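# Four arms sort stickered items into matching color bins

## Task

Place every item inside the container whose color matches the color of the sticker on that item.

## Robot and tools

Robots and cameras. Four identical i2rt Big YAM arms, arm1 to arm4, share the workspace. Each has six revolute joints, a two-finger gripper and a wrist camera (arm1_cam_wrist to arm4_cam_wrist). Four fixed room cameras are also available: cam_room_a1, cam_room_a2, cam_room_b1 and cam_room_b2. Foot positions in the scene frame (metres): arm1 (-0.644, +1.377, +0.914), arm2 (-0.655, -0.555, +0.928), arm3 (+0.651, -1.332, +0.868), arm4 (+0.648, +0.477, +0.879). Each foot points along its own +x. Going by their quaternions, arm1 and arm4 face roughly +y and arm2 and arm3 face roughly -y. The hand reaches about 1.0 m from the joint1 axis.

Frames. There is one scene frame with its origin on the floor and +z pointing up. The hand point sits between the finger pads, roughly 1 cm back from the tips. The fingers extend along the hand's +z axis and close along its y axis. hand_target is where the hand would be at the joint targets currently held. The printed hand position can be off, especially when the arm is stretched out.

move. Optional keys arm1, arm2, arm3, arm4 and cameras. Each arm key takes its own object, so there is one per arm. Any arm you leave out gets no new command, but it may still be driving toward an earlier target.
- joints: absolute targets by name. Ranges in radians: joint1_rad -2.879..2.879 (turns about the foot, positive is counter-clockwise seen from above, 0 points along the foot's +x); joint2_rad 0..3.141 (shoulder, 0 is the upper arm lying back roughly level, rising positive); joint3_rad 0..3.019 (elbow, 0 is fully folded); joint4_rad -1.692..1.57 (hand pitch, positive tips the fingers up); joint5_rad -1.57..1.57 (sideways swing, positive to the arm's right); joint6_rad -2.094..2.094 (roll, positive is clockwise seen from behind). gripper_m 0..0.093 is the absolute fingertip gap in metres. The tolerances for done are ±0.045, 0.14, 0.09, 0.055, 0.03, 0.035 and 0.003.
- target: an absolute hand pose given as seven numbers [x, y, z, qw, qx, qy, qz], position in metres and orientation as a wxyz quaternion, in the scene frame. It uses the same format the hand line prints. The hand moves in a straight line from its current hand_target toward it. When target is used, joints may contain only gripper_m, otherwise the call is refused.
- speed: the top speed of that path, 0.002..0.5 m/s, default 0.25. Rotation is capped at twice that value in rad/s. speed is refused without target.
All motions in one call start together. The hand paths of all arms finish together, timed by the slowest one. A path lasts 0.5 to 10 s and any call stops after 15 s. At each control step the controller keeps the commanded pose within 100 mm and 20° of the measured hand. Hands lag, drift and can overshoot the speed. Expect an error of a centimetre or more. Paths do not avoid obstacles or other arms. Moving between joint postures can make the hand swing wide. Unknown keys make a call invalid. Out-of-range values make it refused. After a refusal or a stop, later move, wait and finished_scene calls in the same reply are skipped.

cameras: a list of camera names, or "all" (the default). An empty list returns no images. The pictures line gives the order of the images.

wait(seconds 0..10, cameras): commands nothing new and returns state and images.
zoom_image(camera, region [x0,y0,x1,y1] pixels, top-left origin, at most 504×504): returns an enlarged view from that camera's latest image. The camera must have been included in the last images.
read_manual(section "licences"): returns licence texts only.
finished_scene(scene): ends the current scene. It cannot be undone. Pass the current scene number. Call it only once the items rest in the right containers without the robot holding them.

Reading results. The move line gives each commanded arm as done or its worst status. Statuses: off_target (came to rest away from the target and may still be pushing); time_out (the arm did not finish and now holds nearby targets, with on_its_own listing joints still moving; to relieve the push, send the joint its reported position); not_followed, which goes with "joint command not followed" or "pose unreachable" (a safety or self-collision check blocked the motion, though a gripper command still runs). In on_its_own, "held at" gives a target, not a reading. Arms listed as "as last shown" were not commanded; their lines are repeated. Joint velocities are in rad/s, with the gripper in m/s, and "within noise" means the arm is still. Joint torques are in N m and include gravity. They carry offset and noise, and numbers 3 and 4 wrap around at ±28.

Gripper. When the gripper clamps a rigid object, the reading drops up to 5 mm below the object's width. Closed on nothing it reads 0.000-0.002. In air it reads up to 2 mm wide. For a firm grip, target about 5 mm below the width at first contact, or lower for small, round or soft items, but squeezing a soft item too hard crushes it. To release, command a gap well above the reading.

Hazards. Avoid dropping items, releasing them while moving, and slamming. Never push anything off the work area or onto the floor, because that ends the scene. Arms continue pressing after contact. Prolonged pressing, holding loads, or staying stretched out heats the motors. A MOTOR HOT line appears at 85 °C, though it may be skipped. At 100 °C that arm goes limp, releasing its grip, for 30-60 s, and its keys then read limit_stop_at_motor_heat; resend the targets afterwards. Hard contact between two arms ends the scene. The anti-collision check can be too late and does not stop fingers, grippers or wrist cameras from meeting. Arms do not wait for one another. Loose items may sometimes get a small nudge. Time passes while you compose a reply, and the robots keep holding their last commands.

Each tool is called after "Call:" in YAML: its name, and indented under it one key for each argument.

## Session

Call:
move:

Scene clock: 0.00 s.
Joint torques (N m): no reading
Motor temperatures (°C): arm1=[21 23 27 23 21 21 21] | arm2=[23 24 25 22 22 20 23] | arm3=[24 23 24 23 24 23 23] | arm4=[22 21 23 22 24 21 24]
Heat: arm1: hottest joint3_rad 27 °C; arm2: hottest joint3_rad 25 °C; arm3: hottest joint1_rad 24 °C; arm4: hottest joint5_rad 24 °C.
Joint velocities: within noise
arm1.joint_positions: joint1_rad=-0.168 joint2_rad=+0.560 joint3_rad=+1.361 joint4_rad=-1.410 joint5_rad=+0.240 joint6_rad=+0.692 gripper_m=+0.09396
arm1.joint_status: not commanded
arm1.hand: x=-0.5745 y=+1.5715 z=+1.4388 quat_wxyz=(-0.303, +0.280, -0.837, -0.359) (m; scene frame)
arm1.hand_target: x=-0.5746 y=+1.5689 z=+1.4515 quat_wxyz=(-0.308, +0.276, -0.832, -0.370) (m; scene frame)
arm1.hand_status: not commanded
arm2.joint_positions: joint1_rad=+0.198 joint2_rad=+0.483 joint3_rad=+1.641 joint4_rad=-1.210 joint5_rad=-0.086 joint6_rad=-0.484 gripper_m=+0.09396
arm2.joint_status: not commanded
arm2.hand: x=-0.6069 y=-0.6635 z=+1.6316 quat_wxyz=(-0.468, -0.246, -0.683, +0.505) (m; scene frame)
arm2.hand_target: x=-0.6088 y=-0.6576 z=+1.6378 quat_wxyz=(-0.472, -0.243, -0.677, +0.510) (m; scene frame)
arm2.hand_status: not commanded
arm3.joint_positions: joint1_rad=+0.130 joint2_rad=+0.645 joint3_rad=+1.695 joint4_rad=-1.138 joint5_rad=+0.075 joint6_rad=+0.392 gripper_m=+0.09396
arm3.joint_status: not commanded
arm3.hand: x=+0.6386 y=-1.5165 z=+1.5921 quat_wxyz=(-0.552, -0.621, -0.389, +0.398) (m; scene frame)
arm3.hand_target: x=+0.6385 y=-1.5116 z=+1.6003 quat_wxyz=(-0.558, -0.615, -0.384, +0.402) (m; scene frame)
arm3.hand_status: not commanded
arm4.joint_positions: joint1_rad=+0.147 joint2_rad=+0.437 joint3_rad=+1.709 joint4_rad=-1.566 joint5_rad=+0.245 joint6_rad=+0.670 gripper_m=+0.09396
arm4.joint_status: not commanded
arm4.hand: x=+0.6820 y=+0.5376 z=+1.5262 quat_wxyz=(-0.292, +0.355, -0.719, -0.522) (m; scene frame)
arm4.hand_target: x=+0.6829 y=+0.5336 z=+1.5313 quat_wxyz=(-0.294, +0.352, -0.714, -0.529) (m; scene frame)
arm4.hand_status: not commanded
pictures: arm1_cam_wrist, arm2_cam_wrist, arm3_cam_wrist, arm4_cam_wrist, cam_room_a1, cam_room_a2, cam_room_b1, cam_room_b2
Images, in order (width x height): arm1_cam_wrist 672x504, arm2_cam_wrist 672x504, arm3_cam_wrist 672x504, arm4_cam_wrist 672x504, cam_room_a1 672x504, cam_room_a2 672x504, cam_room_b1 672x504, cam_room_b2 672x504.

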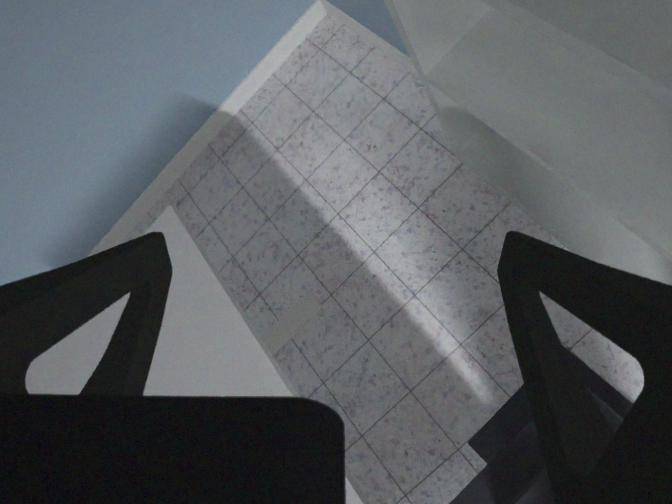

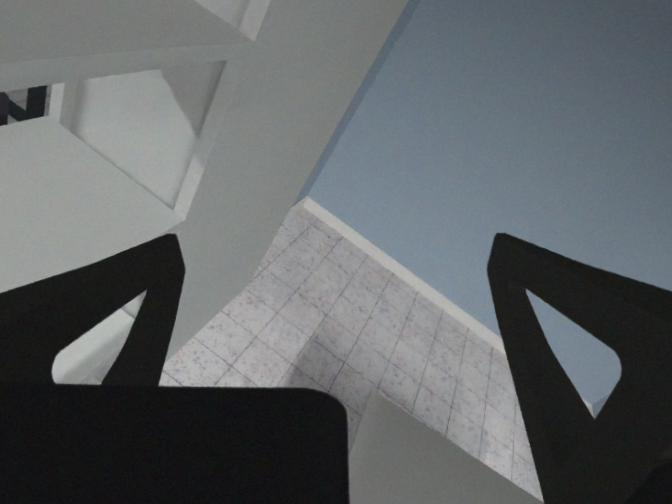

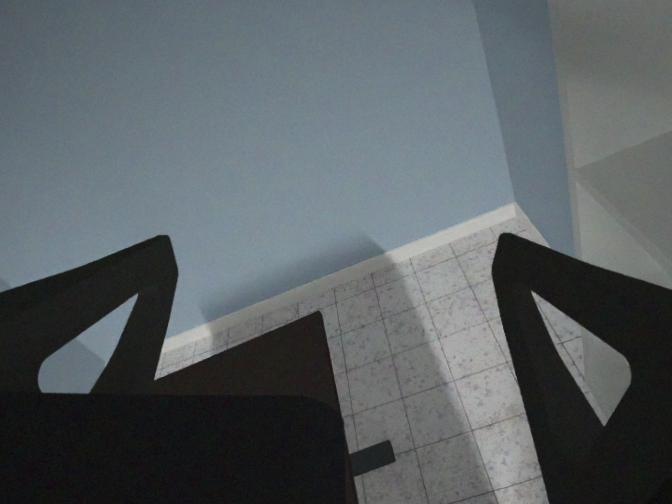

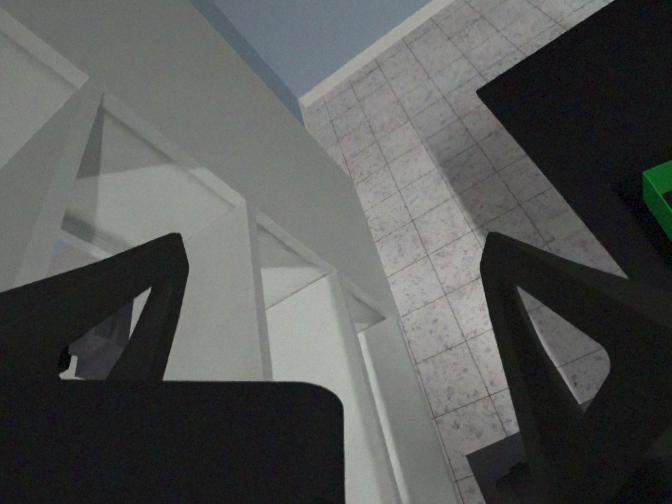

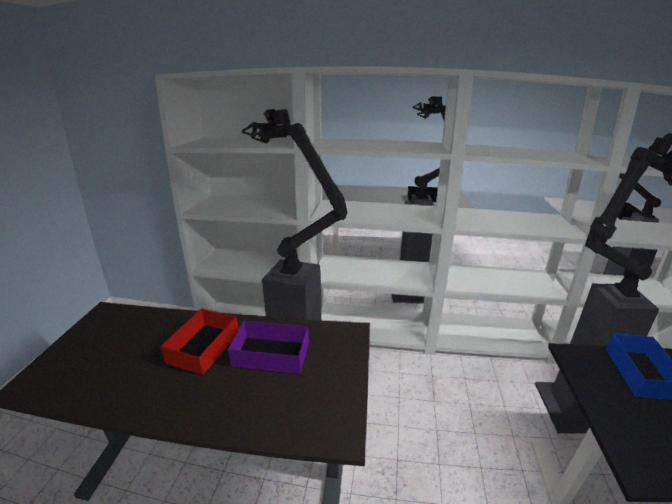

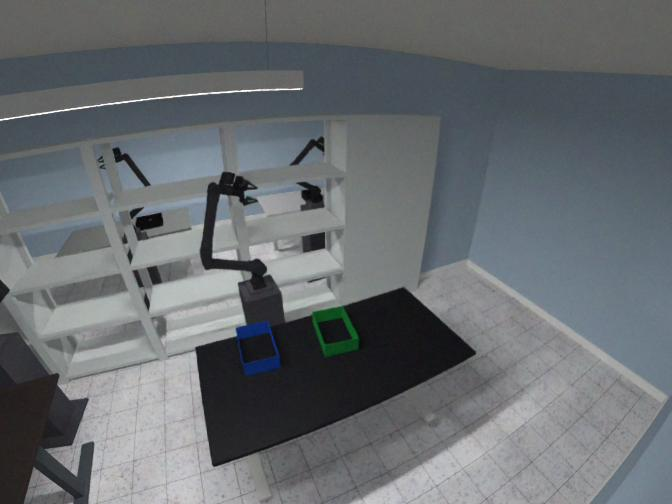

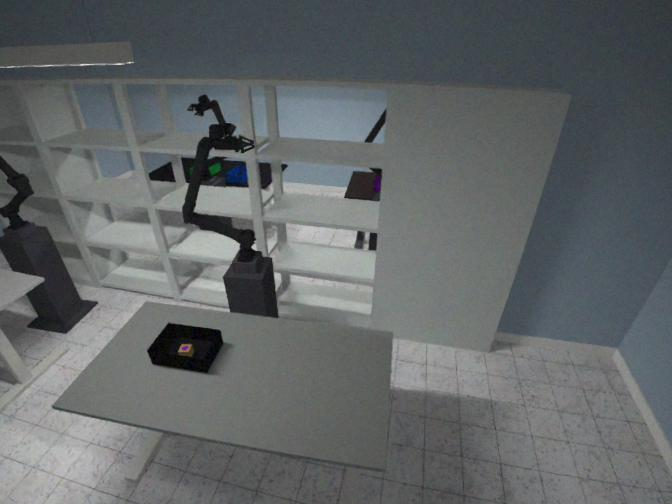

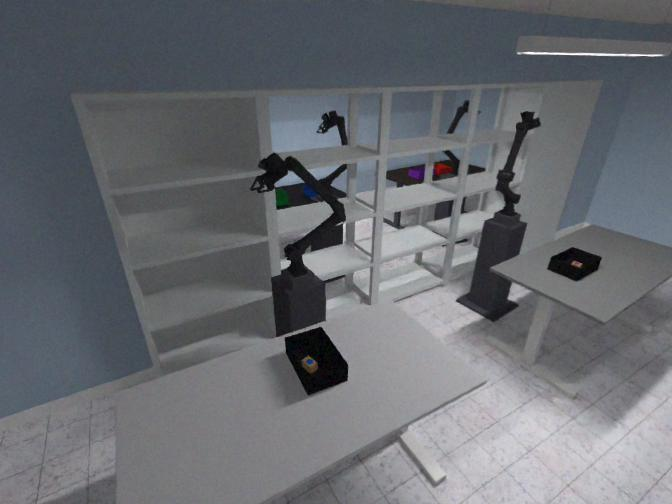

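Call:
zoom_image:
  camera: "cam_room_b1"
  region: [140, 310, 230, 380]

Call:
zoom_image:
  camera: "cam_room_b2"
  region: [275, 320, 365, 400]

Call:
move:
  arm1: {"joints": {"joint1_rad": 1.35, "joint2_rad": 1.276, "joint3_rad": 1.512, "joint4_rad": -1.6, "joint5_rad": 0, "joint6_rad": 0, "gripper_m": 0.093}}
  arm2: {"joints": {"joint1_rad": -1.57, "joint2_rad": 1.276, "joint3_rad": 1.512, "joint4_rad": -1.6, "joint5_rad": 0, "joint6_rad": 0, "gripper_m": 0.093}}
  arm3: {"joints": {"joint1_rad": 1.57, "joint2_rad": 1.276, "joint3_rad": 1.512, "joint4_rad": -1.6, "joint5_rad": 0, "joint6_rad": 0, "gripper_m": 0.093}}
  arm4: {"joints": {"joint1_rad": -1.57, "joint2_rad": 1.276, "joint3_rad": 1.512, "joint4_rad": -1.6, "joint5_rad": 0, "joint6_rad": 0, "gripper_m": 0.093}}
  cameras: ["arm1_cam_wrist", "arm2_cam_wrist", "arm3_cam_wrist", "arm4_cam_wrist"]

Scaled by 5.600.

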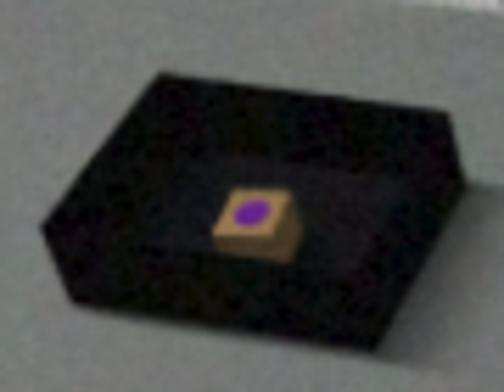

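Scaled by 5.600.

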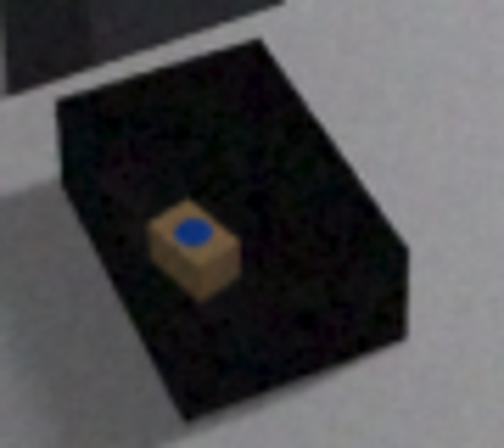

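Scene clock: 11.80 s.
Joint torques (N m): arm1=[-1.96 -7.53 12.55 0.35 0.08 -0.05] | arm2=[0.97 -12.34 11.18 0.59 0 0.21] | arm3=[1.55 -10.7 10.04 0.06 0.1 -0.12] | arm4=[1.14 -12.16 9.98 0.03 0.08 -0.1]
Motor temperatures (°C): arm1=[21 24 28 23 21 21 21] | arm2=[23 24 26 22 22 20 23] | arm3=[24 23 25 23 24 23 23] | arm4=[22 22 23 22 24 21 24]
Heat: arm1: hottest joint3_rad 28 °C; arm2: hottest joint3_rad 26 °C; arm3: hottest joint3_rad 25 °C; arm4: hottest joint5_rad 24 °C.
move: arm1 done; arm2 done; arm3 done; arm4 done
Joint velocities: within noise
arm1.joint_positions: joint1_rad=+1.349 joint2_rad=+1.284 joint3_rad=+1.492 joint4_rad=-1.590 joint5_rad=-0.002 joint6_rad=+0.008 gripper_m=+0.09306
arm1.joint_status: all done
arm1.hand: x=-1.0334 y=+1.4374 z=+1.2707 quat_wxyz=(-0.007, +0.992, -0.080, -0.102) (m; scene frame)
arm1.hand_target: x=-1.0320 y=+1.4371 z=+1.2816 quat_wxyz=(-0.008, +0.991, -0.075, -0.111) (m; scene frame)
arm1.hand_status: not commanded
arm2.joint_positions: joint1_rad=-1.573 joint2_rad=+1.288 joint3_rad=+1.506 joint4_rad=-1.587 joint5_rad=+0.000 joint6_rad=-0.014 gripper_m=+0.09310
arm2.joint_status: all done
arm2.hand: x=-1.0568 y=-0.6023 z=+1.2823 quat_wxyz=(-0.004, -0.993, -0.064, +0.100) (m; scene frame)
arm2.hand_target: x=-1.0517 y=-0.6028 z=+1.2886 quat_wxyz=(-0.004, -0.993, -0.059, +0.102) (m; scene frame)
arm2.hand_status: not commanded
arm3.joint_positions: joint1_rad=+1.565 joint2_rad=+1.278 joint3_rad=+1.497 joint4_rad=-1.593 joint5_rad=-0.002 joint6_rad=+0.007 gripper_m=+0.09307
arm3.joint_status: all done
arm3.hand: x=+1.0458 y=-1.3772 z=+1.2232 quat_wxyz=(-0.099, -0.066, -0.993, +0.012) (m; scene frame)
arm3.hand_target: x=+1.0462 y=-1.3755 z=+1.2298 quat_wxyz=(-0.104, -0.060, -0.993, +0.013) (m; scene frame)
arm3.hand_status: not commanded
arm4.joint_positions: joint1_rad=-1.574 joint2_rad=+1.292 joint3_rad=+1.491 joint4_rad=-1.590 joint5_rad=+0.000 joint6_rad=+0.014 gripper_m=+0.09310
arm4.joint_status: all done
arm4.hand: x=+1.0501 y=+0.4993 z=+1.2239 quat_wxyz=(-0.087, +0.019, -0.996, -0.001) (m; scene frame)
arm4.hand_target: x=+1.0476 y=+0.5010 z=+1.2383 quat_wxyz=(-0.101, +0.029, -0.995, -0.001) (m; scene frame)
arm4.hand_status: not commanded
pictures: arm1_cam_wrist, arm2_cam_wrist, arm3_cam_wrist, arm4_cam_wrist
Images, in order (width x height): arm1_cam_wrist 672x504, arm2_cam_wrist 672x504, arm3_cam_wrist 672x504, arm4_cam_wrist 672x504.

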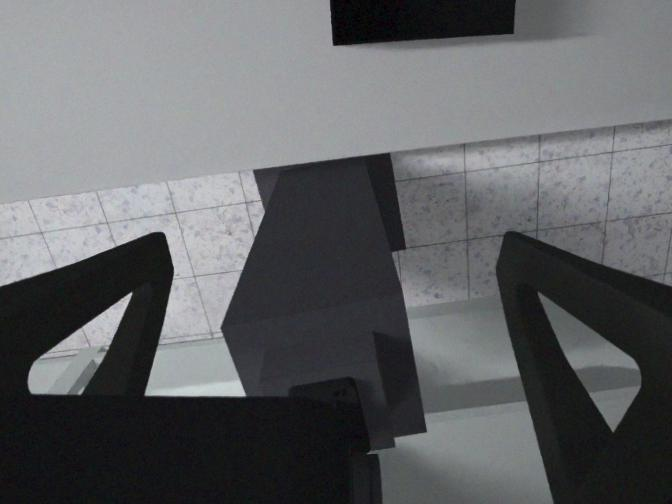

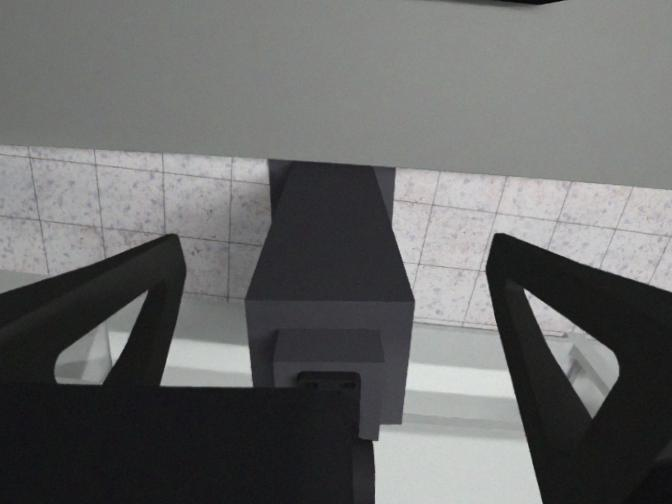

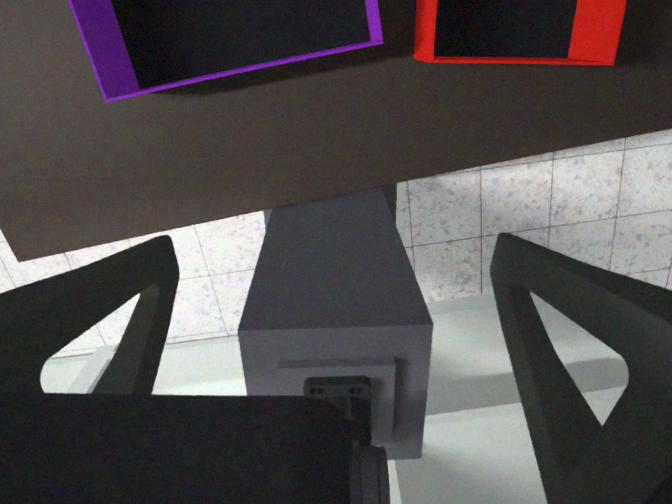

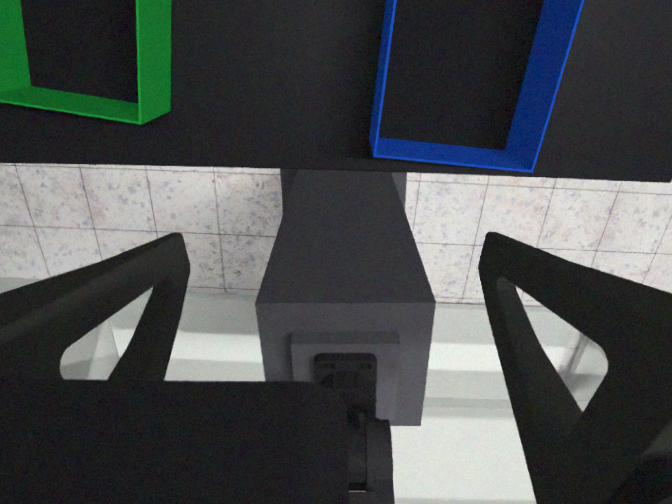

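Call:
move:
  arm1: {"target": [-1.08, 1.52, 1.02, 0, -1, 0, 0], "speed": 0.3}
  arm2: {"target": [-1.17, -0.51, 1.02, 0, -1, 0, 0], "speed": 0.3}
  cameras: ["arm1_cam_wrist", "arm2_cam_wrist"]

Scene clock: 21.93 s.
Joint torques (N m): arm1=[-2.43 -12.34 10.13 0.68 0.05 -0.04] | arm2=[0.56 -18.37 11.63 1.11 0.1 -0.07] | arm3=[1.44 -10.75 10.04 0.06 0.1 -0.12] | arm4=[1.44 -11.99 9.88 0.08 0.08 -0.09]
Motor temperatures (°C): arm1=[21 24 29 23 21 21 21] | arm2=[23 24 27 22 22 20 23] | arm3=[24 23 26 23 24 23 23] | arm4=[22 22 25 22 24 21 24]
Heat: arm1: hottest joint3_rad 29 °C; arm2: hottest joint3_rad 27 °C; arm3: hottest joint3_rad 26 °C; arm4: hottest joint3_rad 25 °C.
move: arm1 done; arm2 off_target
Joint velocities: within noise
arm1.joint_positions: joint1_rad=+1.195 joint2_rad=+1.652 joint3_rad=+1.208 joint4_rad=-1.170 joint5_rad=+0.002 joint6_rad=-0.305 gripper_m=+0.09306
arm1.joint_status: not commanded
arm1.hand: x=-1.0750 y=+1.5152 z=+1.0136 quat_wxyz=(+0.005, +1.000, -0.001, +0.014) (m; scene frame)
arm1.hand_target: x=-1.0798 y=+1.5200 z=+1.0200 quat_wxyz=(+0.000, +1.000, +0.000, +0.000) (m; scene frame)
arm1.hand_status: done (0.009 m and 1.7 deg from the pose sent, 0.268 m and 14.9 deg at the start)
arm2.joint_positions: joint1_rad=-1.774 joint2_rad=+1.774 joint3_rad=+1.346 joint4_rad=-1.181 joint5_rad=-0.006 joint6_rad=-0.073 gripper_m=+0.09310
arm2.joint_status: not commanded
arm2.hand: x=-1.1564 y=-0.5127 z=+1.0111 quat_wxyz=(-0.003, -1.000, +0.007, -0.019) (m; scene frame)
arm2.hand_target: x=-1.1696 y=-0.5100 z=+1.0202 quat_wxyz=(+0.000, -1.000, +0.000, +0.000) (m; scene frame)
arm2.hand_status: off_target (0.016 m and 2.4 deg from the pose sent, 0.300 m and 13.7 deg at the start)
arm3, arm4: as last shown
pictures: arm1_cam_wrist, arm2_cam_wrist
Images, in order (width x height): arm1_cam_wrist 672x504, arm2_cam_wrist 672x504.

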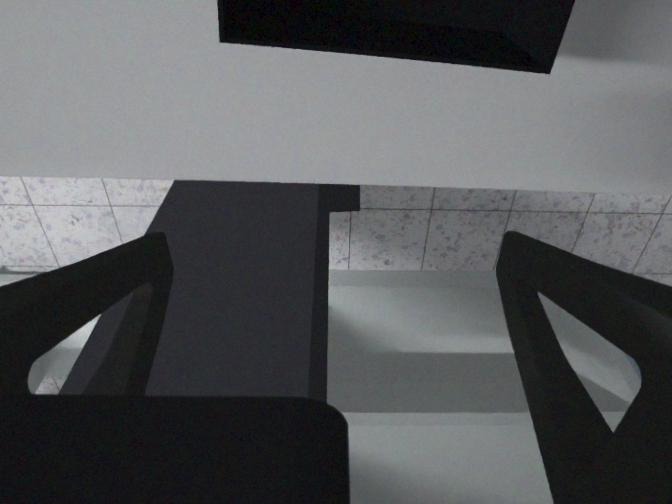

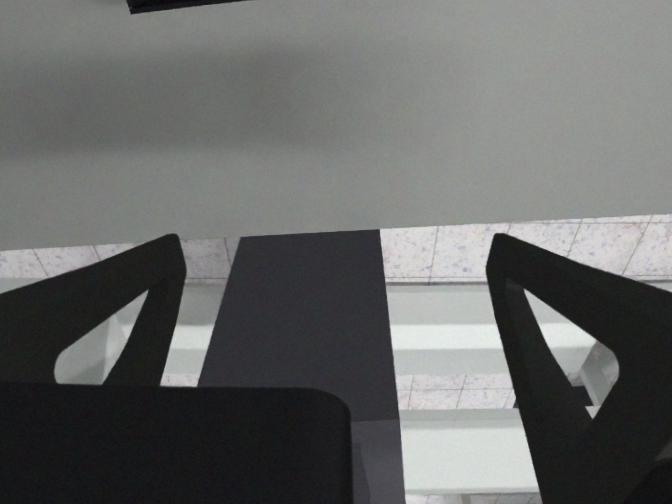

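Call:
move:
  arm1: {"target": [-1.22, 1.545, 1.02, 0, -1, 0, 0], "speed": 0.3}
  arm2: {"target": [-1.32, -0.52, 1.02, 0, -1, 0, 0], "speed": 0.3}
  cameras: ["arm1_cam_wrist", "arm2_cam_wrist"]

Scene clock: 28.43 s.
Joint torques (N m): arm1=[-1.32 -16.03 14.9 -0.02 0.03 0.14] | arm2=[1.03 -22.18 14.99 0.1 0.07 0.22] | arm3=[1.49 -10.75 10.11 0.08 0.11 -0.12] | arm4=[0.97 -11.69 9.88 0.05 0.08 -0.09]
Motor temperatures (°C): arm1=[21 24 29 23 21 21 21] | arm2=[23 25 28 22 22 20 23] | arm3=[24 23 26 23 24 23 23] | arm4=[22 22 25 22 24 21 24]
Heat: arm1: hottest joint3_rad 29 °C; arm2: hottest joint3_rad 28 °C; arm3: hottest joint3_rad 26 °C; arm4: hottest joint3_rad 25 °C.
move: arm1 off_target; arm2 off_target
Joint velocities: within noise
arm1.joint_positions: joint1_rad=+1.213 joint2_rad=+1.983 joint3_rad=+1.651 joint4_rad=-1.292 joint5_rad=+0.002 joint6_rad=-0.290 gripper_m=+0.09306
arm1.joint_status: not commanded
arm1.hand: x=-1.2017 y=+1.5442 z=+1.0035 quat_wxyz=(+0.006, +1.000, +0.001, +0.018) (m; scene frame)
arm1.hand_target: x=-1.2190 y=+1.5448 z=+1.0203 quat_wxyz=(+0.000, +1.000, +0.000, +0.000) (m; scene frame)
arm1.hand_status: off_target (0.025 m and 2.2 deg from the pose sent, 0.148 m and 1.6 deg at the start)
arm2.joint_positions: joint1_rad=-1.746 joint2_rad=+2.135 joint3_rad=+1.920 joint4_rad=-1.373 joint5_rad=-0.006 joint6_rad=-0.069 gripper_m=+0.09310
arm2.joint_status: not commanded
arm2.hand: x=-1.3050 y=-0.5185 z=+1.0139 quat_wxyz=(-0.002, -1.000, -0.006, -0.009) (m; scene frame)
arm2.hand_target: x=-1.3192 y=-0.5202 z=+1.0202 quat_wxyz=(+0.000, -1.000, +0.000, +0.001) (m; scene frame)
arm2.hand_status: off_target (0.016 m and 1.2 deg from the pose sent, 0.164 m and 2.4 deg at the start)
arm3, arm4: as last shown
arm4.hand: x=+1.0501 y=+0.4993 z=+1.2239 quat_wxyz=(-0.087, +0.020, -0.996, -0.001) (m; scene frame)
pictures: arm1_cam_wrist, arm2_cam_wrist
Images, in order (width x height): arm1_cam_wrist 672x504, arm2_cam_wrist 672x504.

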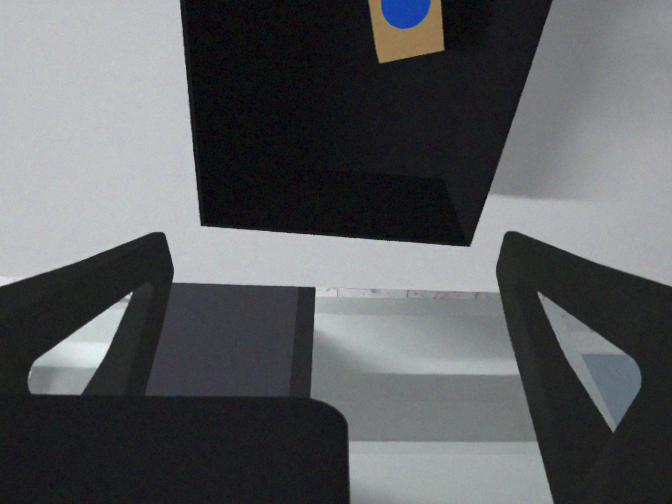

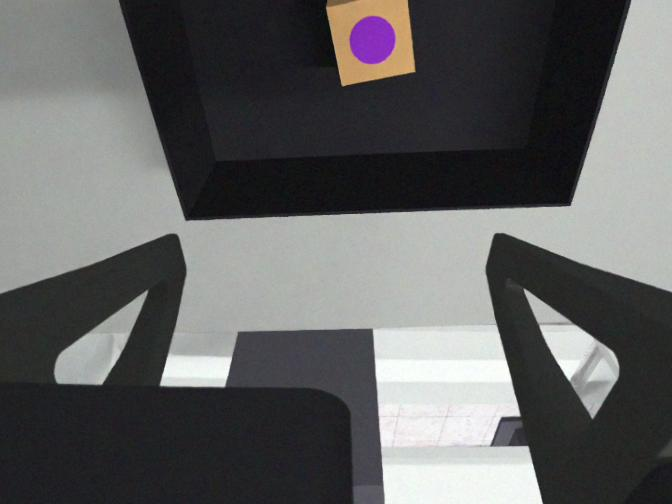

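Call:
move:
  arm1: {"target": [-1.25, 1.588, 0.95, 0, -0.9954, -0.0958, 0], "speed": 0.25}
  arm2: {"target": [-1.335, -0.494, 0.95, 0, -0.9962, -0.0872, 0], "speed": 0.25}
  cameras: ["arm1_cam_wrist", "arm2_cam_wrist"]

Scene clock: 40.93 s.
Joint torques (N m): arm1=[-1.49 -19.55 14.38 0.46 -0.06 -0.08] | arm2=[0.67 -23.88 13.85 1.05 0.07 -0.07] | arm3=[1.49 -10.75 10.09 0.05 0.1 -0.11] | arm4=[0.97 -11.87 9.95 0.01 0.08 -0.09]
Motor temperatures (°C): arm1=[21 24 31 23 21 21 21] | arm2=[23 26 32 22 22 20 23] | arm3=[24 24 27 23 24 23 23] | arm4=[22 22 26 22 24 21 24]
Heat: arm1: hottest joint3_rad 31 °C; arm2: hottest joint3_rad 32 °C; arm3: hottest joint3_rad 27 °C; arm4: hottest joint3_rad 26 °C.
move: arm1 off_target; arm2 off_target
Joint velocities: within noise
arm1.joint_positions: joint1_rad=+1.170 joint2_rad=+2.166 joint3_rad=+1.737 joint4_rad=-1.228 joint5_rad=+0.004 joint6_rad=-0.516 gripper_m=+0.09306
arm1.joint_status: not commanded
arm1.hand: x=-1.2262 y=+1.5792 z=+0.9260 quat_wxyz=(+0.014, +0.995, +0.092, +0.032) (m; scene frame)
arm1.hand_target: x=-1.2484 y=+1.5874 z=+0.9508 quat_wxyz=(+0.000, +0.995, +0.096, +0.000) (m; scene frame)
arm1.hand_status: off_target (0.035 m and 4.0 deg from the pose sent, 0.084 m and 11.1 deg at the start)
arm2.joint_positions: joint1_rad=-1.776 joint2_rad=+2.246 joint3_rad=+1.921 joint4_rad=-1.287 joint5_rad=-0.006 joint6_rad=-0.249 gripper_m=+0.09310
arm2.joint_status: not commanded
arm2.hand: x=-1.3159 y=-0.4976 z=+0.9432 quat_wxyz=(-0.005, -0.997, -0.080, -0.021) (m; scene frame)
arm2.hand_target: x=-1.3340 y=-0.4940 z=+0.9505 quat_wxyz=(+0.000, -0.996, -0.087, +0.000) (m; scene frame)
arm2.hand_status: off_target (0.021 m and 2.6 deg from the pose sent, 0.075 m and 9.4 deg at the start)
arm3, arm4: as last shown
pictures: arm1_cam_wrist, arm2_cam_wrist
Images, in order (width x height): arm1_cam_wrist 672x504, arm2_cam_wrist 672x504.

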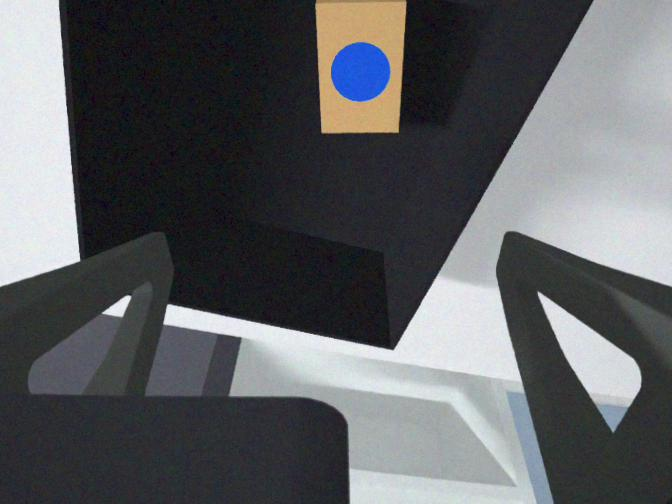

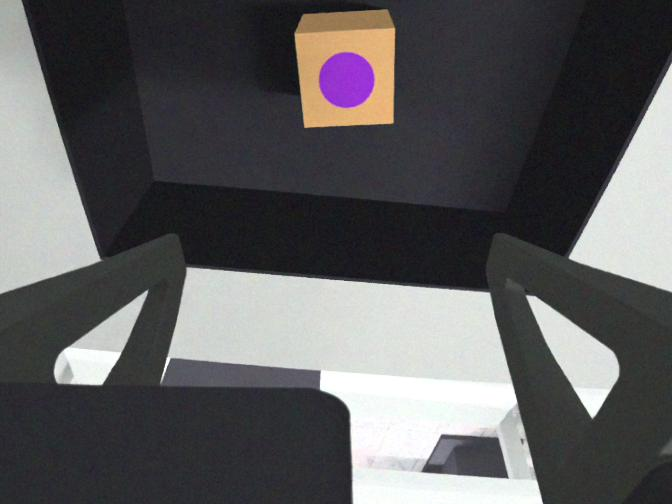

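Call:
move:
  arm1: {"target": [-1.252, 1.599, 0.86, 0, -0.9954, -0.0958, 0], "speed": 0.2}
  arm2: {"target": [-1.331, -0.489, 0.86, 0, -0.9958, -0.0915, 0], "speed": 0.2}
  arm3: {"joints": {"joint1_rad": -2.15, "joint2_rad": 0.507, "joint3_rad": 1.249, "joint4_rad": -1.088}}
  arm4: {"joints": {"joint1_rad": 0.829, "joint2_rad": 0.507, "joint3_rad": 1.249, "joint4_rad": -1.088}}
  cameras: ["arm1_cam_wrist", "arm2_cam_wrist"]

Scene clock: 59.77 s.
Joint torques (N m): arm1=[-2.26 -19.78 10.37 0.73 -0.04 -0.05] | arm2=[-0.09 -24.12 9.25 1.22 0.05 -0.07] | arm3=[0.56 2.55 8.14 2.43 0.01 -0.11] | arm4=[0.85 3.08 8.24 2.03 0.13 -0.03]
Motor temperatures (°C): arm1=[21 25 34 23 21 21 21] | arm2=[23 27 33 22 22 20 23] | arm3=[24 24 28 23 24 23 23] | arm4=[22 22 28 22 24 21 24]
Heat: arm1: hottest joint3_rad 34 °C; arm2: hottest joint3_rad 33 °C; arm3: hottest joint3_rad 28 °C; arm4: hottest joint3_rad 28 °C.
move: arm1 off_target; arm2 off_target; arm3 done; arm4 done
Joint velocities: within noise
arm1.joint_positions: joint1_rad=+1.163 joint2_rad=+2.286 joint3_rad=+1.737 joint4_rad=-1.072 joint5_rad=+0.004 joint6_rad=-0.532 gripper_m=+0.09306
arm1.joint_status: not commanded
arm1.hand: x=-1.2433 y=+1.5895 z=+0.8510 quat_wxyz=(+0.007, +0.995, +0.097, +0.016) (m; scene frame)
arm1.hand_target: x=-1.2516 y=+1.5989 z=+0.8600 quat_wxyz=(+0.000, +0.995, +0.096, +0.000) (m; scene frame)
arm1.hand_status: off_target (0.016 m and 2.0 deg from the pose sent, 0.074 m and 4.0 deg at the start)
arm2.joint_positions: joint1_rad=-1.776 joint2_rad=+2.336 joint3_rad=+1.892 joint4_rad=-1.117 joint5_rad=-0.006 joint6_rad=-0.266 gripper_m=+0.09310
arm2.joint_status: not commanded
arm2.hand: x=-1.3326 y=-0.4959 z=+0.8734 quat_wxyz=(+0.000, -0.996, -0.089, +0.004) (m; scene frame)
arm2.hand_target: x=-1.3307 y=-0.4891 z=+0.8602 quat_wxyz=(+0.000, -0.996, -0.091, +0.000) (m; scene frame)
arm2.hand_status: off_target (0.015 m and 0.5 deg from the pose sent, 0.085 m and 2.8 deg at the start)
arm3.joint_positions: joint1_rad=-2.139 joint2_rad=+0.506 joint3_rad=+1.247 joint4_rad=-1.103 joint5_rad=+0.000 joint6_rad=+0.006 gripper_m=+0.09307
arm3.joint_status: all done
arm3.hand: x=+0.4691 y=-1.1743 z=+1.4096 quat_wxyz=(+0.185, -0.775, +0.284, +0.533) (m; scene frame)
arm3.hand_target: x=+0.4696 y=-1.1713 z=+1.4137 quat_wxyz=(+0.192, -0.770, +0.284, +0.538) (m; scene frame)
arm3.hand_status: not commanded
arm4.joint_positions: joint1_rad=+0.826 joint2_rad=+0.499 joint3_rad=+1.238 joint4_rad=-1.106 joint5_rad=-0.002 joint6_rad=+0.011 gripper_m=+0.09310
arm4.joint_status: all done
arm4.hand: x=+0.4699 y=+0.6279 z=+1.4198 quat_wxyz=(-0.185, +0.774, -0.283, -0.536) (m; scene frame)
arm4.hand_target: x=+0.4675 y=+0.6293 z=+1.4279 quat_wxyz=(-0.191, +0.770, -0.276, -0.543) (m; scene frame)
arm4.hand_status: not commanded
pictures: arm1_cam_wrist, arm2_cam_wrist
Images, in order (width x height): arm1_cam_wrist 672x504, arm2_cam_wrist 672x504.

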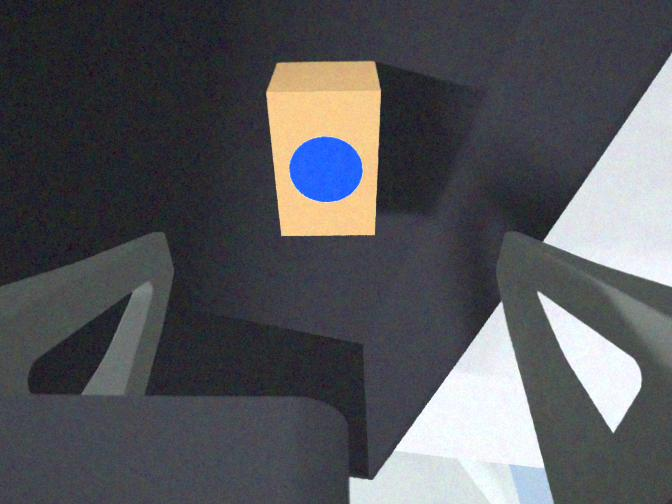

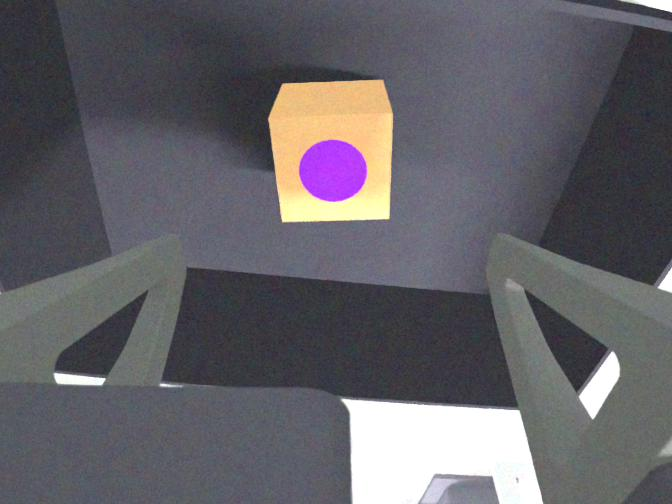

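Call:
move:
  arm1: {"target": [-1.242, 1.598, 0.757, 0, -0.9954, -0.0958, 0], "speed": 0.15}
  arm2: {"target": [-1.317, -0.487, 0.755, 0, -0.9958, -0.0915, 0], "speed": 0.15}
  cameras: ["arm1_cam_wrist", "arm2_cam_wrist", "arm3_cam_wrist", "arm4_cam_wrist"]

Scene clock: 73.67 s.
Joint torques (N m): arm1=[-3.14 -19.66 8.1 0.94 0.04 -0.09] | arm2=[-0.09 -23.59 8.25 1.28 0.04 -0.09] | arm3=[0.44 2.55 8.18 2.41 0.02 -0.11] | arm4=[0.91 3.25 8.35 2.14 0.13 -0.05]
Motor temperatures (°C): arm1=[21 26 34 23 21 21 21] | arm2=[23 28 32 22 22 20 23] | arm3=[24 24 28 23 24 23 23] | arm4=[22 22 28 22 24 21 24]
Heat: arm1: hottest joint3_rad 34 °C; arm2: hottest joint3_rad 32 °C; arm3: hottest joint3_rad 28 °C; arm4: hottest joint3_rad 28 °C.
move: arm1 done; arm2 off_target
Joint velocities: within noise
arm1.joint_positions: joint1_rad=+1.162 joint2_rad=+2.412 joint3_rad=+1.700 joint4_rad=-0.885 joint5_rad=+0.002 joint6_rad=-0.535 gripper_m=+0.09304
arm1.joint_status: not commanded
arm1.hand: x=-1.2418 y=+1.5895 z=+0.7610 quat_wxyz=(+0.003, +0.995, +0.097, +0.004) (m; scene frame)
arm1.hand_target: x=-1.2418 y=+1.5980 z=+0.7571 quat_wxyz=(+0.000, +0.995, +0.096, +0.000) (m; scene frame)
arm1.hand_status: done (0.009 m and 0.6 deg from the pose sent, 0.095 m and 1.9 deg at the start)
arm2.joint_positions: joint1_rad=-1.780 joint2_rad=+2.461 joint3_rad=+1.828 joint4_rad=-0.924 joint5_rad=-0.006 joint6_rad=-0.270 gripper_m=+0.09310
arm2.joint_status: not commanded
arm2.hand: x=-1.3221 y=-0.4934 z=+0.7710 quat_wxyz=(+0.000, -0.996, -0.089, +0.006) (m; scene frame)
arm2.hand_target: x=-1.3166 y=-0.4871 z=+0.7553 quat_wxyz=(+0.000, -0.996, -0.091, +0.000) (m; scene frame)
arm2.hand_status: off_target (0.018 m and 0.8 deg from the pose sent, 0.120 m and 0.5 deg at the start)
arm3, arm4: as last shown
pictures: arm1_cam_wrist, arm2_cam_wrist, arm3_cam_wrist, arm4_cam_wrist
Images, in order (width x height): arm1_cam_wrist 672x504, arm2_cam_wrist 672x504, arm3_cam_wrist 672x504, arm4_cam_wrist 672x504.

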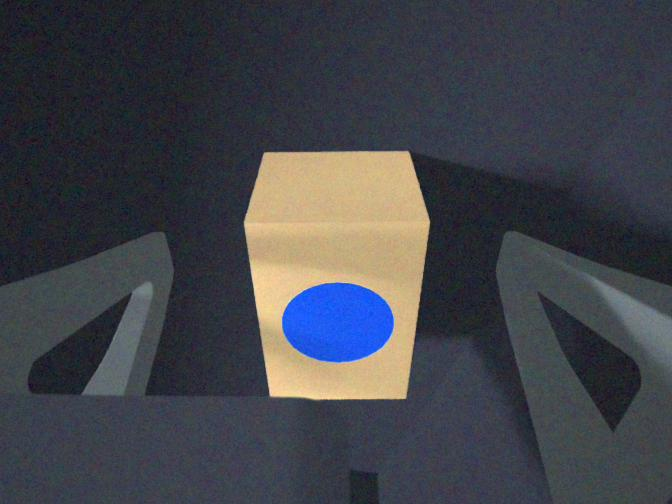

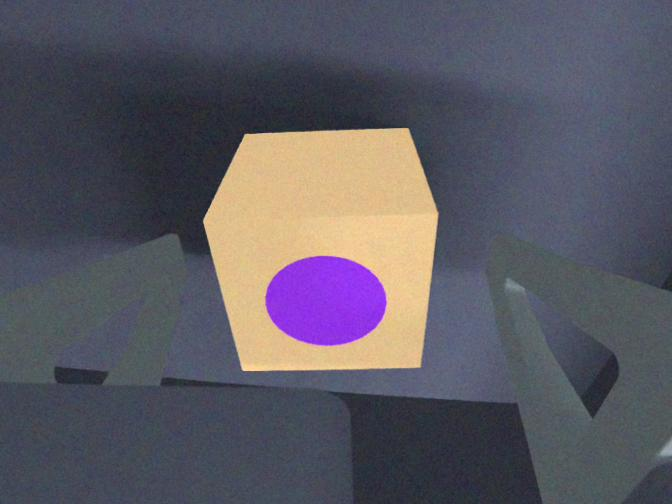

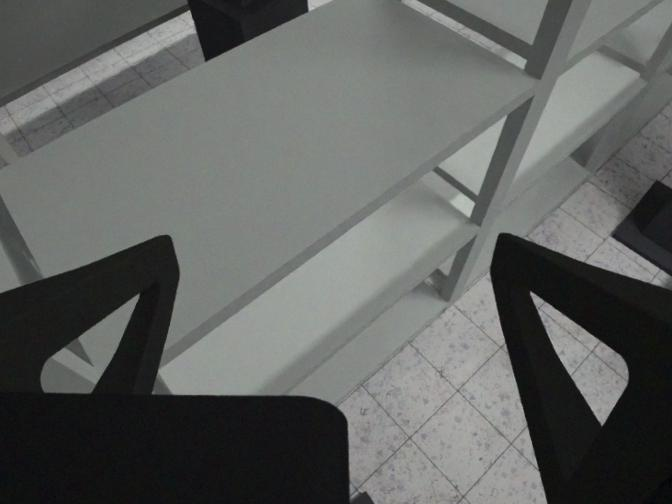

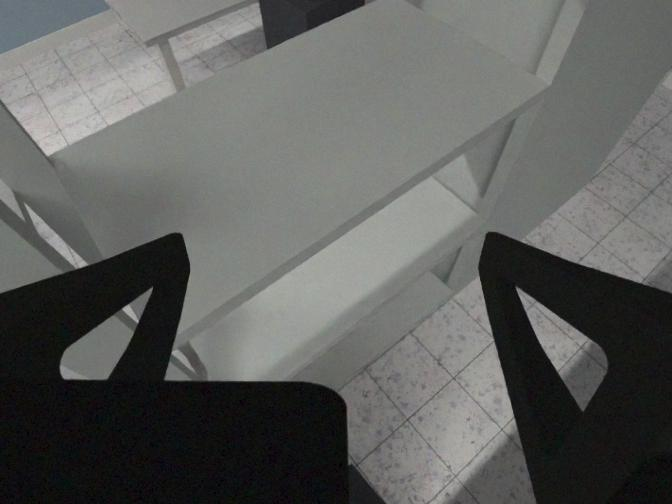

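Call:
move:
  arm1: {"joints": {"gripper_m": 0.03}}
  arm2: {"joints": {"gripper_m": 0.037}}
  cameras: []

Call:
move:
  arm1: {"target": [-1.20, 1.57, 0.97, 0, -0.9954, -0.0958, 0], "speed": 0.2}
  arm2: {"target": [-1.28, -0.49, 0.97, 0, -0.9958, -0.0915, 0], "speed": 0.2}
  cameras: ["arm1_cam_wrist", "arm2_cam_wrist"]

Scene clock: 80.17 s.
Joint torques (N m): arm1=[-2.9 -18.49 8.16 0.79 0.04 -0.04] | arm2=[-0.26 -23.77 8.27 1.29 -0.01 -0.06] | arm3=[0.5 2.49 8.16 2.47 0.01 -0.12] | arm4=[1.14 3.31 8.2 2.14 0.16 -0.07]
Motor temperatures (°C): arm1=[21 26 33 23 21 21 21] | arm2=[23 28 31 22 22 20 23] | arm3=[24 24 28 23 24 23 23] | arm4=[22 22 29 22 24 21 24]
Heat: arm1: hottest joint3_rad 33 °C; arm2: hottest joint3_rad 31 °C; arm3: hottest joint3_rad 28 °C; arm4: hottest joint3_rad 29 °C.
move: arm1 off_target; arm2 off_target
Joint velocities: within noise
arm1.joint_positions: joint1_rad=+1.160 joint2_rad=+2.412 joint3_rad=+1.700 joint4_rad=-0.883 joint5_rad=+0.002 joint6_rad=-0.536 gripper_m=+0.04267
arm1.joint_status: gripper_m off_target (ended at +0.04270, target +0.03000)
arm1.hand: x=-1.2419 y=+1.5907 z=+0.7610 quat_wxyz=(+0.002, +0.995, +0.097, +0.004) (m; scene frame)
arm1.hand_target: x=-1.2418 y=+1.5980 z=+0.7571 quat_wxyz=(+0.000, +0.995, +0.096, +0.000) (m; scene frame)
arm1.hand_status: not commanded
arm2.joint_positions: joint1_rad=-1.780 joint2_rad=+2.461 joint3_rad=+1.828 joint4_rad=-0.923 joint5_rad=-0.005 joint6_rad=-0.271 gripper_m=+0.05294
arm2.joint_status: gripper_m off_target (ended at +0.05296, target +0.03700)
arm2.hand: x=-1.3222 y=-0.4932 z=+0.7710 quat_wxyz=(+0.001, -0.996, -0.089, +0.006) (m; scene frame)
arm2.hand_target: x=-1.3166 y=-0.4872 z=+0.7553 quat_wxyz=(+0.000, -0.996, -0.091, +0.000) (m; scene frame)
arm2.hand_status: not commanded
arm3, arm4: as last shown
pictures: none
No camera images: "cameras" was empty.

Scene clock: 81.90 s.
Joint torques (N m): arm1=[-0.91 -17.55 9.68 0.05 0.03 0.11] | arm2=[-0.09 -23.88 9.2 0.18 -0.02 -0.08] | arm3=[0.5 2.61 8.2 2.41 0.01 -0.11] | arm4=[0.79 2.9 8.16 2.06 0.14 -0.06]
Motor temperatures (°C): arm1=[21 26 33 23 21 21 21] | arm2=[23 28 31 22 22 20 23] | arm3=[24 24 28 23 24 23 23] | arm4=[22 22 29 22 24 21 24]
Heat: arm1: hottest joint3_rad 33 °C; arm2: hottest joint3_rad 31 °C; arm3: hottest joint3_rad 28 °C; arm4: hottest joint3_rad 29 °C.
move: arm1 done; arm2 done
Joint velocities: within noise
arm1.joint_positions: joint1_rad=+1.160 joint2_rad=+2.019 joint3_rad=+1.592 joint4_rad=-1.164 joint5_rad=+0.002 joint6_rad=-0.532 gripper_m=+0.04267
arm1.joint_status: not commanded
arm1.hand: x=-1.1983 y=+1.5757 z=+0.9615 quat_wxyz=(+0.001, +0.995, +0.095, +0.002) (m; scene frame)
arm1.hand_target: x=-1.1999 y=+1.5702 z=+0.9699 quat_wxyz=(+0.000, +0.995, +0.096, +0.000) (m; scene frame)
arm1.hand_status: done (0.010 m and 0.3 deg from the pose sent, 0.214 m and 0.5 deg at the start)
arm2.joint_positions: joint1_rad=-1.782 joint2_rad=+2.101 joint3_rad=+1.742 joint4_rad=-1.195 joint5_rad=-0.005 joint6_rad=-0.272 gripper_m=+0.05294
arm2.joint_status: not commanded
arm2.hand: x=-1.2861 y=-0.4960 z=+0.9699 quat_wxyz=(+0.001, -0.996, -0.089, +0.008) (m; scene frame)
arm2.hand_target: x=-1.2801 y=-0.4900 z=+0.9701 quat_wxyz=(+0.000, -0.996, -0.091, +0.000) (m; scene frame)
arm2.hand_status: done (0.009 m and 0.9 deg from the pose sent, 0.203 m and 0.8 deg at the start)
arm3, arm4: as last shown
pictures: arm1_cam_wrist, arm2_cam_wrist
Images, in order (width x height): arm1_cam_wrist 672x504, arm2_cam_wrist 672x504.

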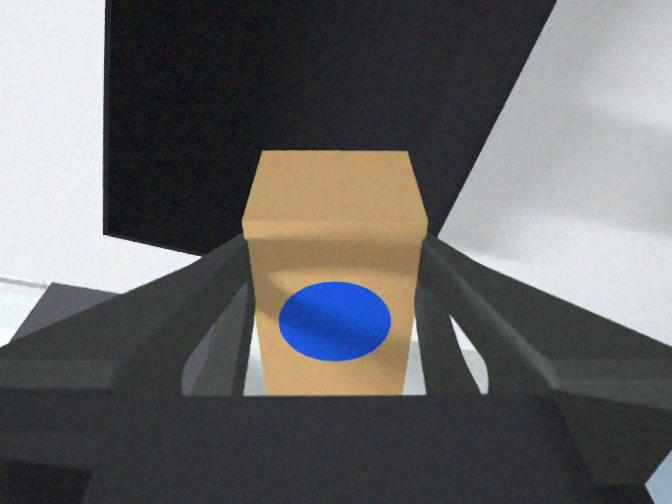

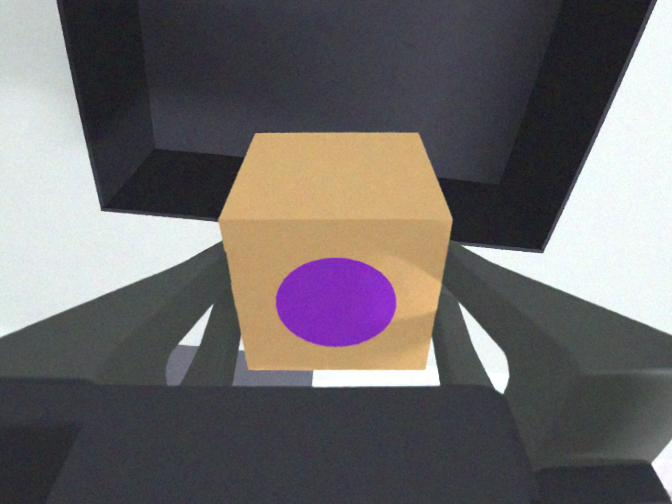

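Call:
move:
  arm1: {"joints": {"joint2_rad": 0.9, "joint3_rad": 1.253, "joint4_rad": -1.68, "joint6_rad": 0}}
  arm2: {"joints": {"joint2_rad": 0.9, "joint3_rad": 1.253, "joint4_rad": -1.68, "joint6_rad": 0}}
  cameras: []

Call:
move:
  arm1: {"joints": {"joint1_rad": -2.128}}
  arm2: {"joints": {"joint1_rad": 1.14}}
  cameras: ["arm1_cam_wrist", "arm2_cam_wrist"]

Scene clock: 90.87 s.
Joint torques (N m): arm1=[-1.08 0.03 10.73 0.62 0.06 0.11] | arm2=[-0.09 -4.13 9.52 0.9 0.02 0.22] | arm3=[0.56 2.43 8.17 2.41 0.01 -0.11] | arm4=[1.26 2.9 8.32 2.03 0.16 -0.06]
Motor temperatures (°C): arm1=[21 26 33 23 21 21 22] | arm2=[23 28 31 22 22 20 23] | arm3=[24 24 28 23 24 23 23] | arm4=[22 22 29 22 24 21 24]
Heat: arm1: hottest joint3_rad 33 °C; arm2: hottest joint3_rad 31 °C; arm3: hottest joint3_rad 28 °C; arm4: hottest joint3_rad 29 °C.
move: arm1 done; arm2 done
Joint velocities: within noise
arm1.joint_positions: joint1_rad=+1.160 joint2_rad=+0.893 joint3_rad=+1.248 joint4_rad=-1.673 joint5_rad=+0.002 joint6_rad=-0.009 gripper_m=+0.04267
arm1.joint_status: all done
arm1.hand: x=-0.8799 y=+1.4633 z=+1.2808 quat_wxyz=(-0.023, +0.977, -0.165, -0.132) (m; scene frame)
arm1.hand_target: x=-0.8811 y=+1.4611 z=+1.2809 quat_wxyz=(-0.021, +0.978, -0.164, -0.128) (m; scene frame)
arm1.hand_status: not commanded
arm2.joint_positions: joint1_rad=-1.782 joint2_rad=+0.896 joint3_rad=+1.263 joint4_rad=-1.671 joint5_rad=-0.005 joint6_rad=-0.015 gripper_m=+0.05294
arm2.joint_status: all done
arm2.hand: x=-0.9143 y=-0.5323 z=+1.2961 quat_wxyz=(+0.007, -0.990, +0.039, +0.132) (m; scene frame)
arm2.hand_target: x=-0.9117 y=-0.5298 z=+1.2905 quat_wxyz=(+0.006, -0.991, +0.051, +0.121) (m; scene frame)
arm2.hand_status: not commanded
arm3, arm4: as last shown
pictures: none
No camera images: "cameras" was empty.

Scene clock: 93.60 s.
Joint torques (N m): arm1=[-2.43 -0.38 10.82 0.58 -0.03 0.15] | arm2=[1.14 -4.07 9.58 0.87 0.04 0.2] | arm3=[0.56 2.43 8.17 2.43 0.01 -0.12] | arm4=[0.67 3.19 8.39 2.02 0.15 -0.07]
Motor temperatures (°C): arm1=[21 26 33 23 21 21 22] | arm2=[23 28 31 22 22 20 23] | arm3=[24 24 28 23 24 23 23] | arm4=[22 22 29 22 24 21 24]
Heat: arm1: hottest joint3_rad 33 °C; arm2: hottest joint3_rad 31 °C; arm3: hottest joint3_rad 28 °C; arm4: hottest joint3_rad 29 °C.
move: arm1 done; arm2 done
Joint velocities: within noise
arm1.joint_positions: joint1_rad=-2.122 joint2_rad=+0.898 joint3_rad=+1.248 joint4_rad=-1.673 joint5_rad=+0.004 joint6_rad=-0.007 gripper_m=+0.04269
arm1.joint_status: all done
arm1.hand: x=-0.4100 y=+1.2555 z=+1.2717 quat_wxyz=(-0.112, -0.234, -0.965, +0.033) (m; scene frame)
arm1.hand_target: x=-0.4112 y=+1.2549 z=+1.2730 quat_wxyz=(-0.110, -0.240, -0.964, +0.031) (m; scene frame)
arm1.hand_status: not commanded
arm2.joint_positions: joint1_rad=+1.137 joint2_rad=+0.896 joint3_rad=+1.263 joint4_rad=-1.671 joint5_rad=-0.005 joint6_rad=-0.014 gripper_m=+0.05293
arm2.joint_status: all done
arm2.hand: x=-0.4089 y=-0.6370 z=+1.2967 quat_wxyz=(-0.132, -0.150, -0.980, +0.018) (m; scene frame)
arm2.hand_target: x=-0.4109 y=-0.6358 z=+1.2911 quat_wxyz=(-0.121, -0.155, -0.980, +0.016) (m; scene frame)
arm2.hand_status: not commanded
arm3, arm4: as last shown
pictures: arm1_cam_wrist, arm2_cam_wrist
Images, in order (width x height): arm1_cam_wrist 672x504, arm2_cam_wrist 672x504.

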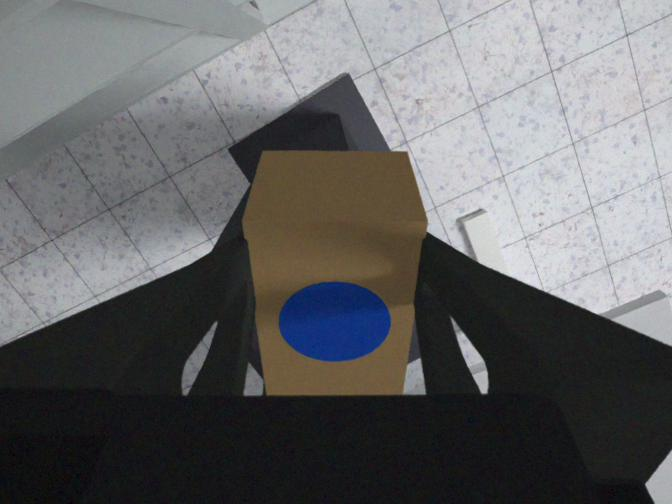

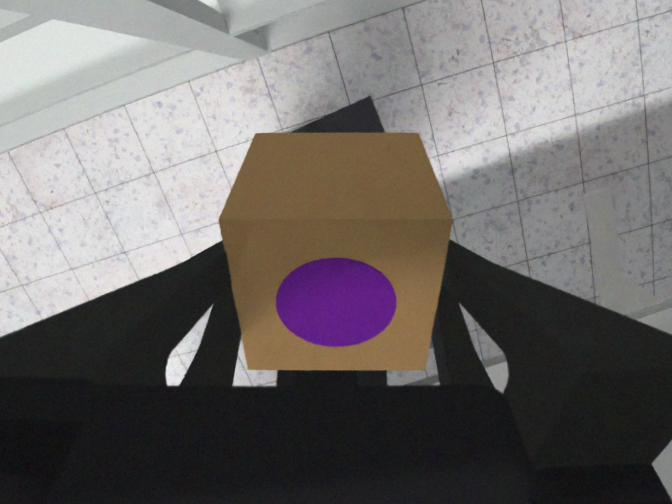

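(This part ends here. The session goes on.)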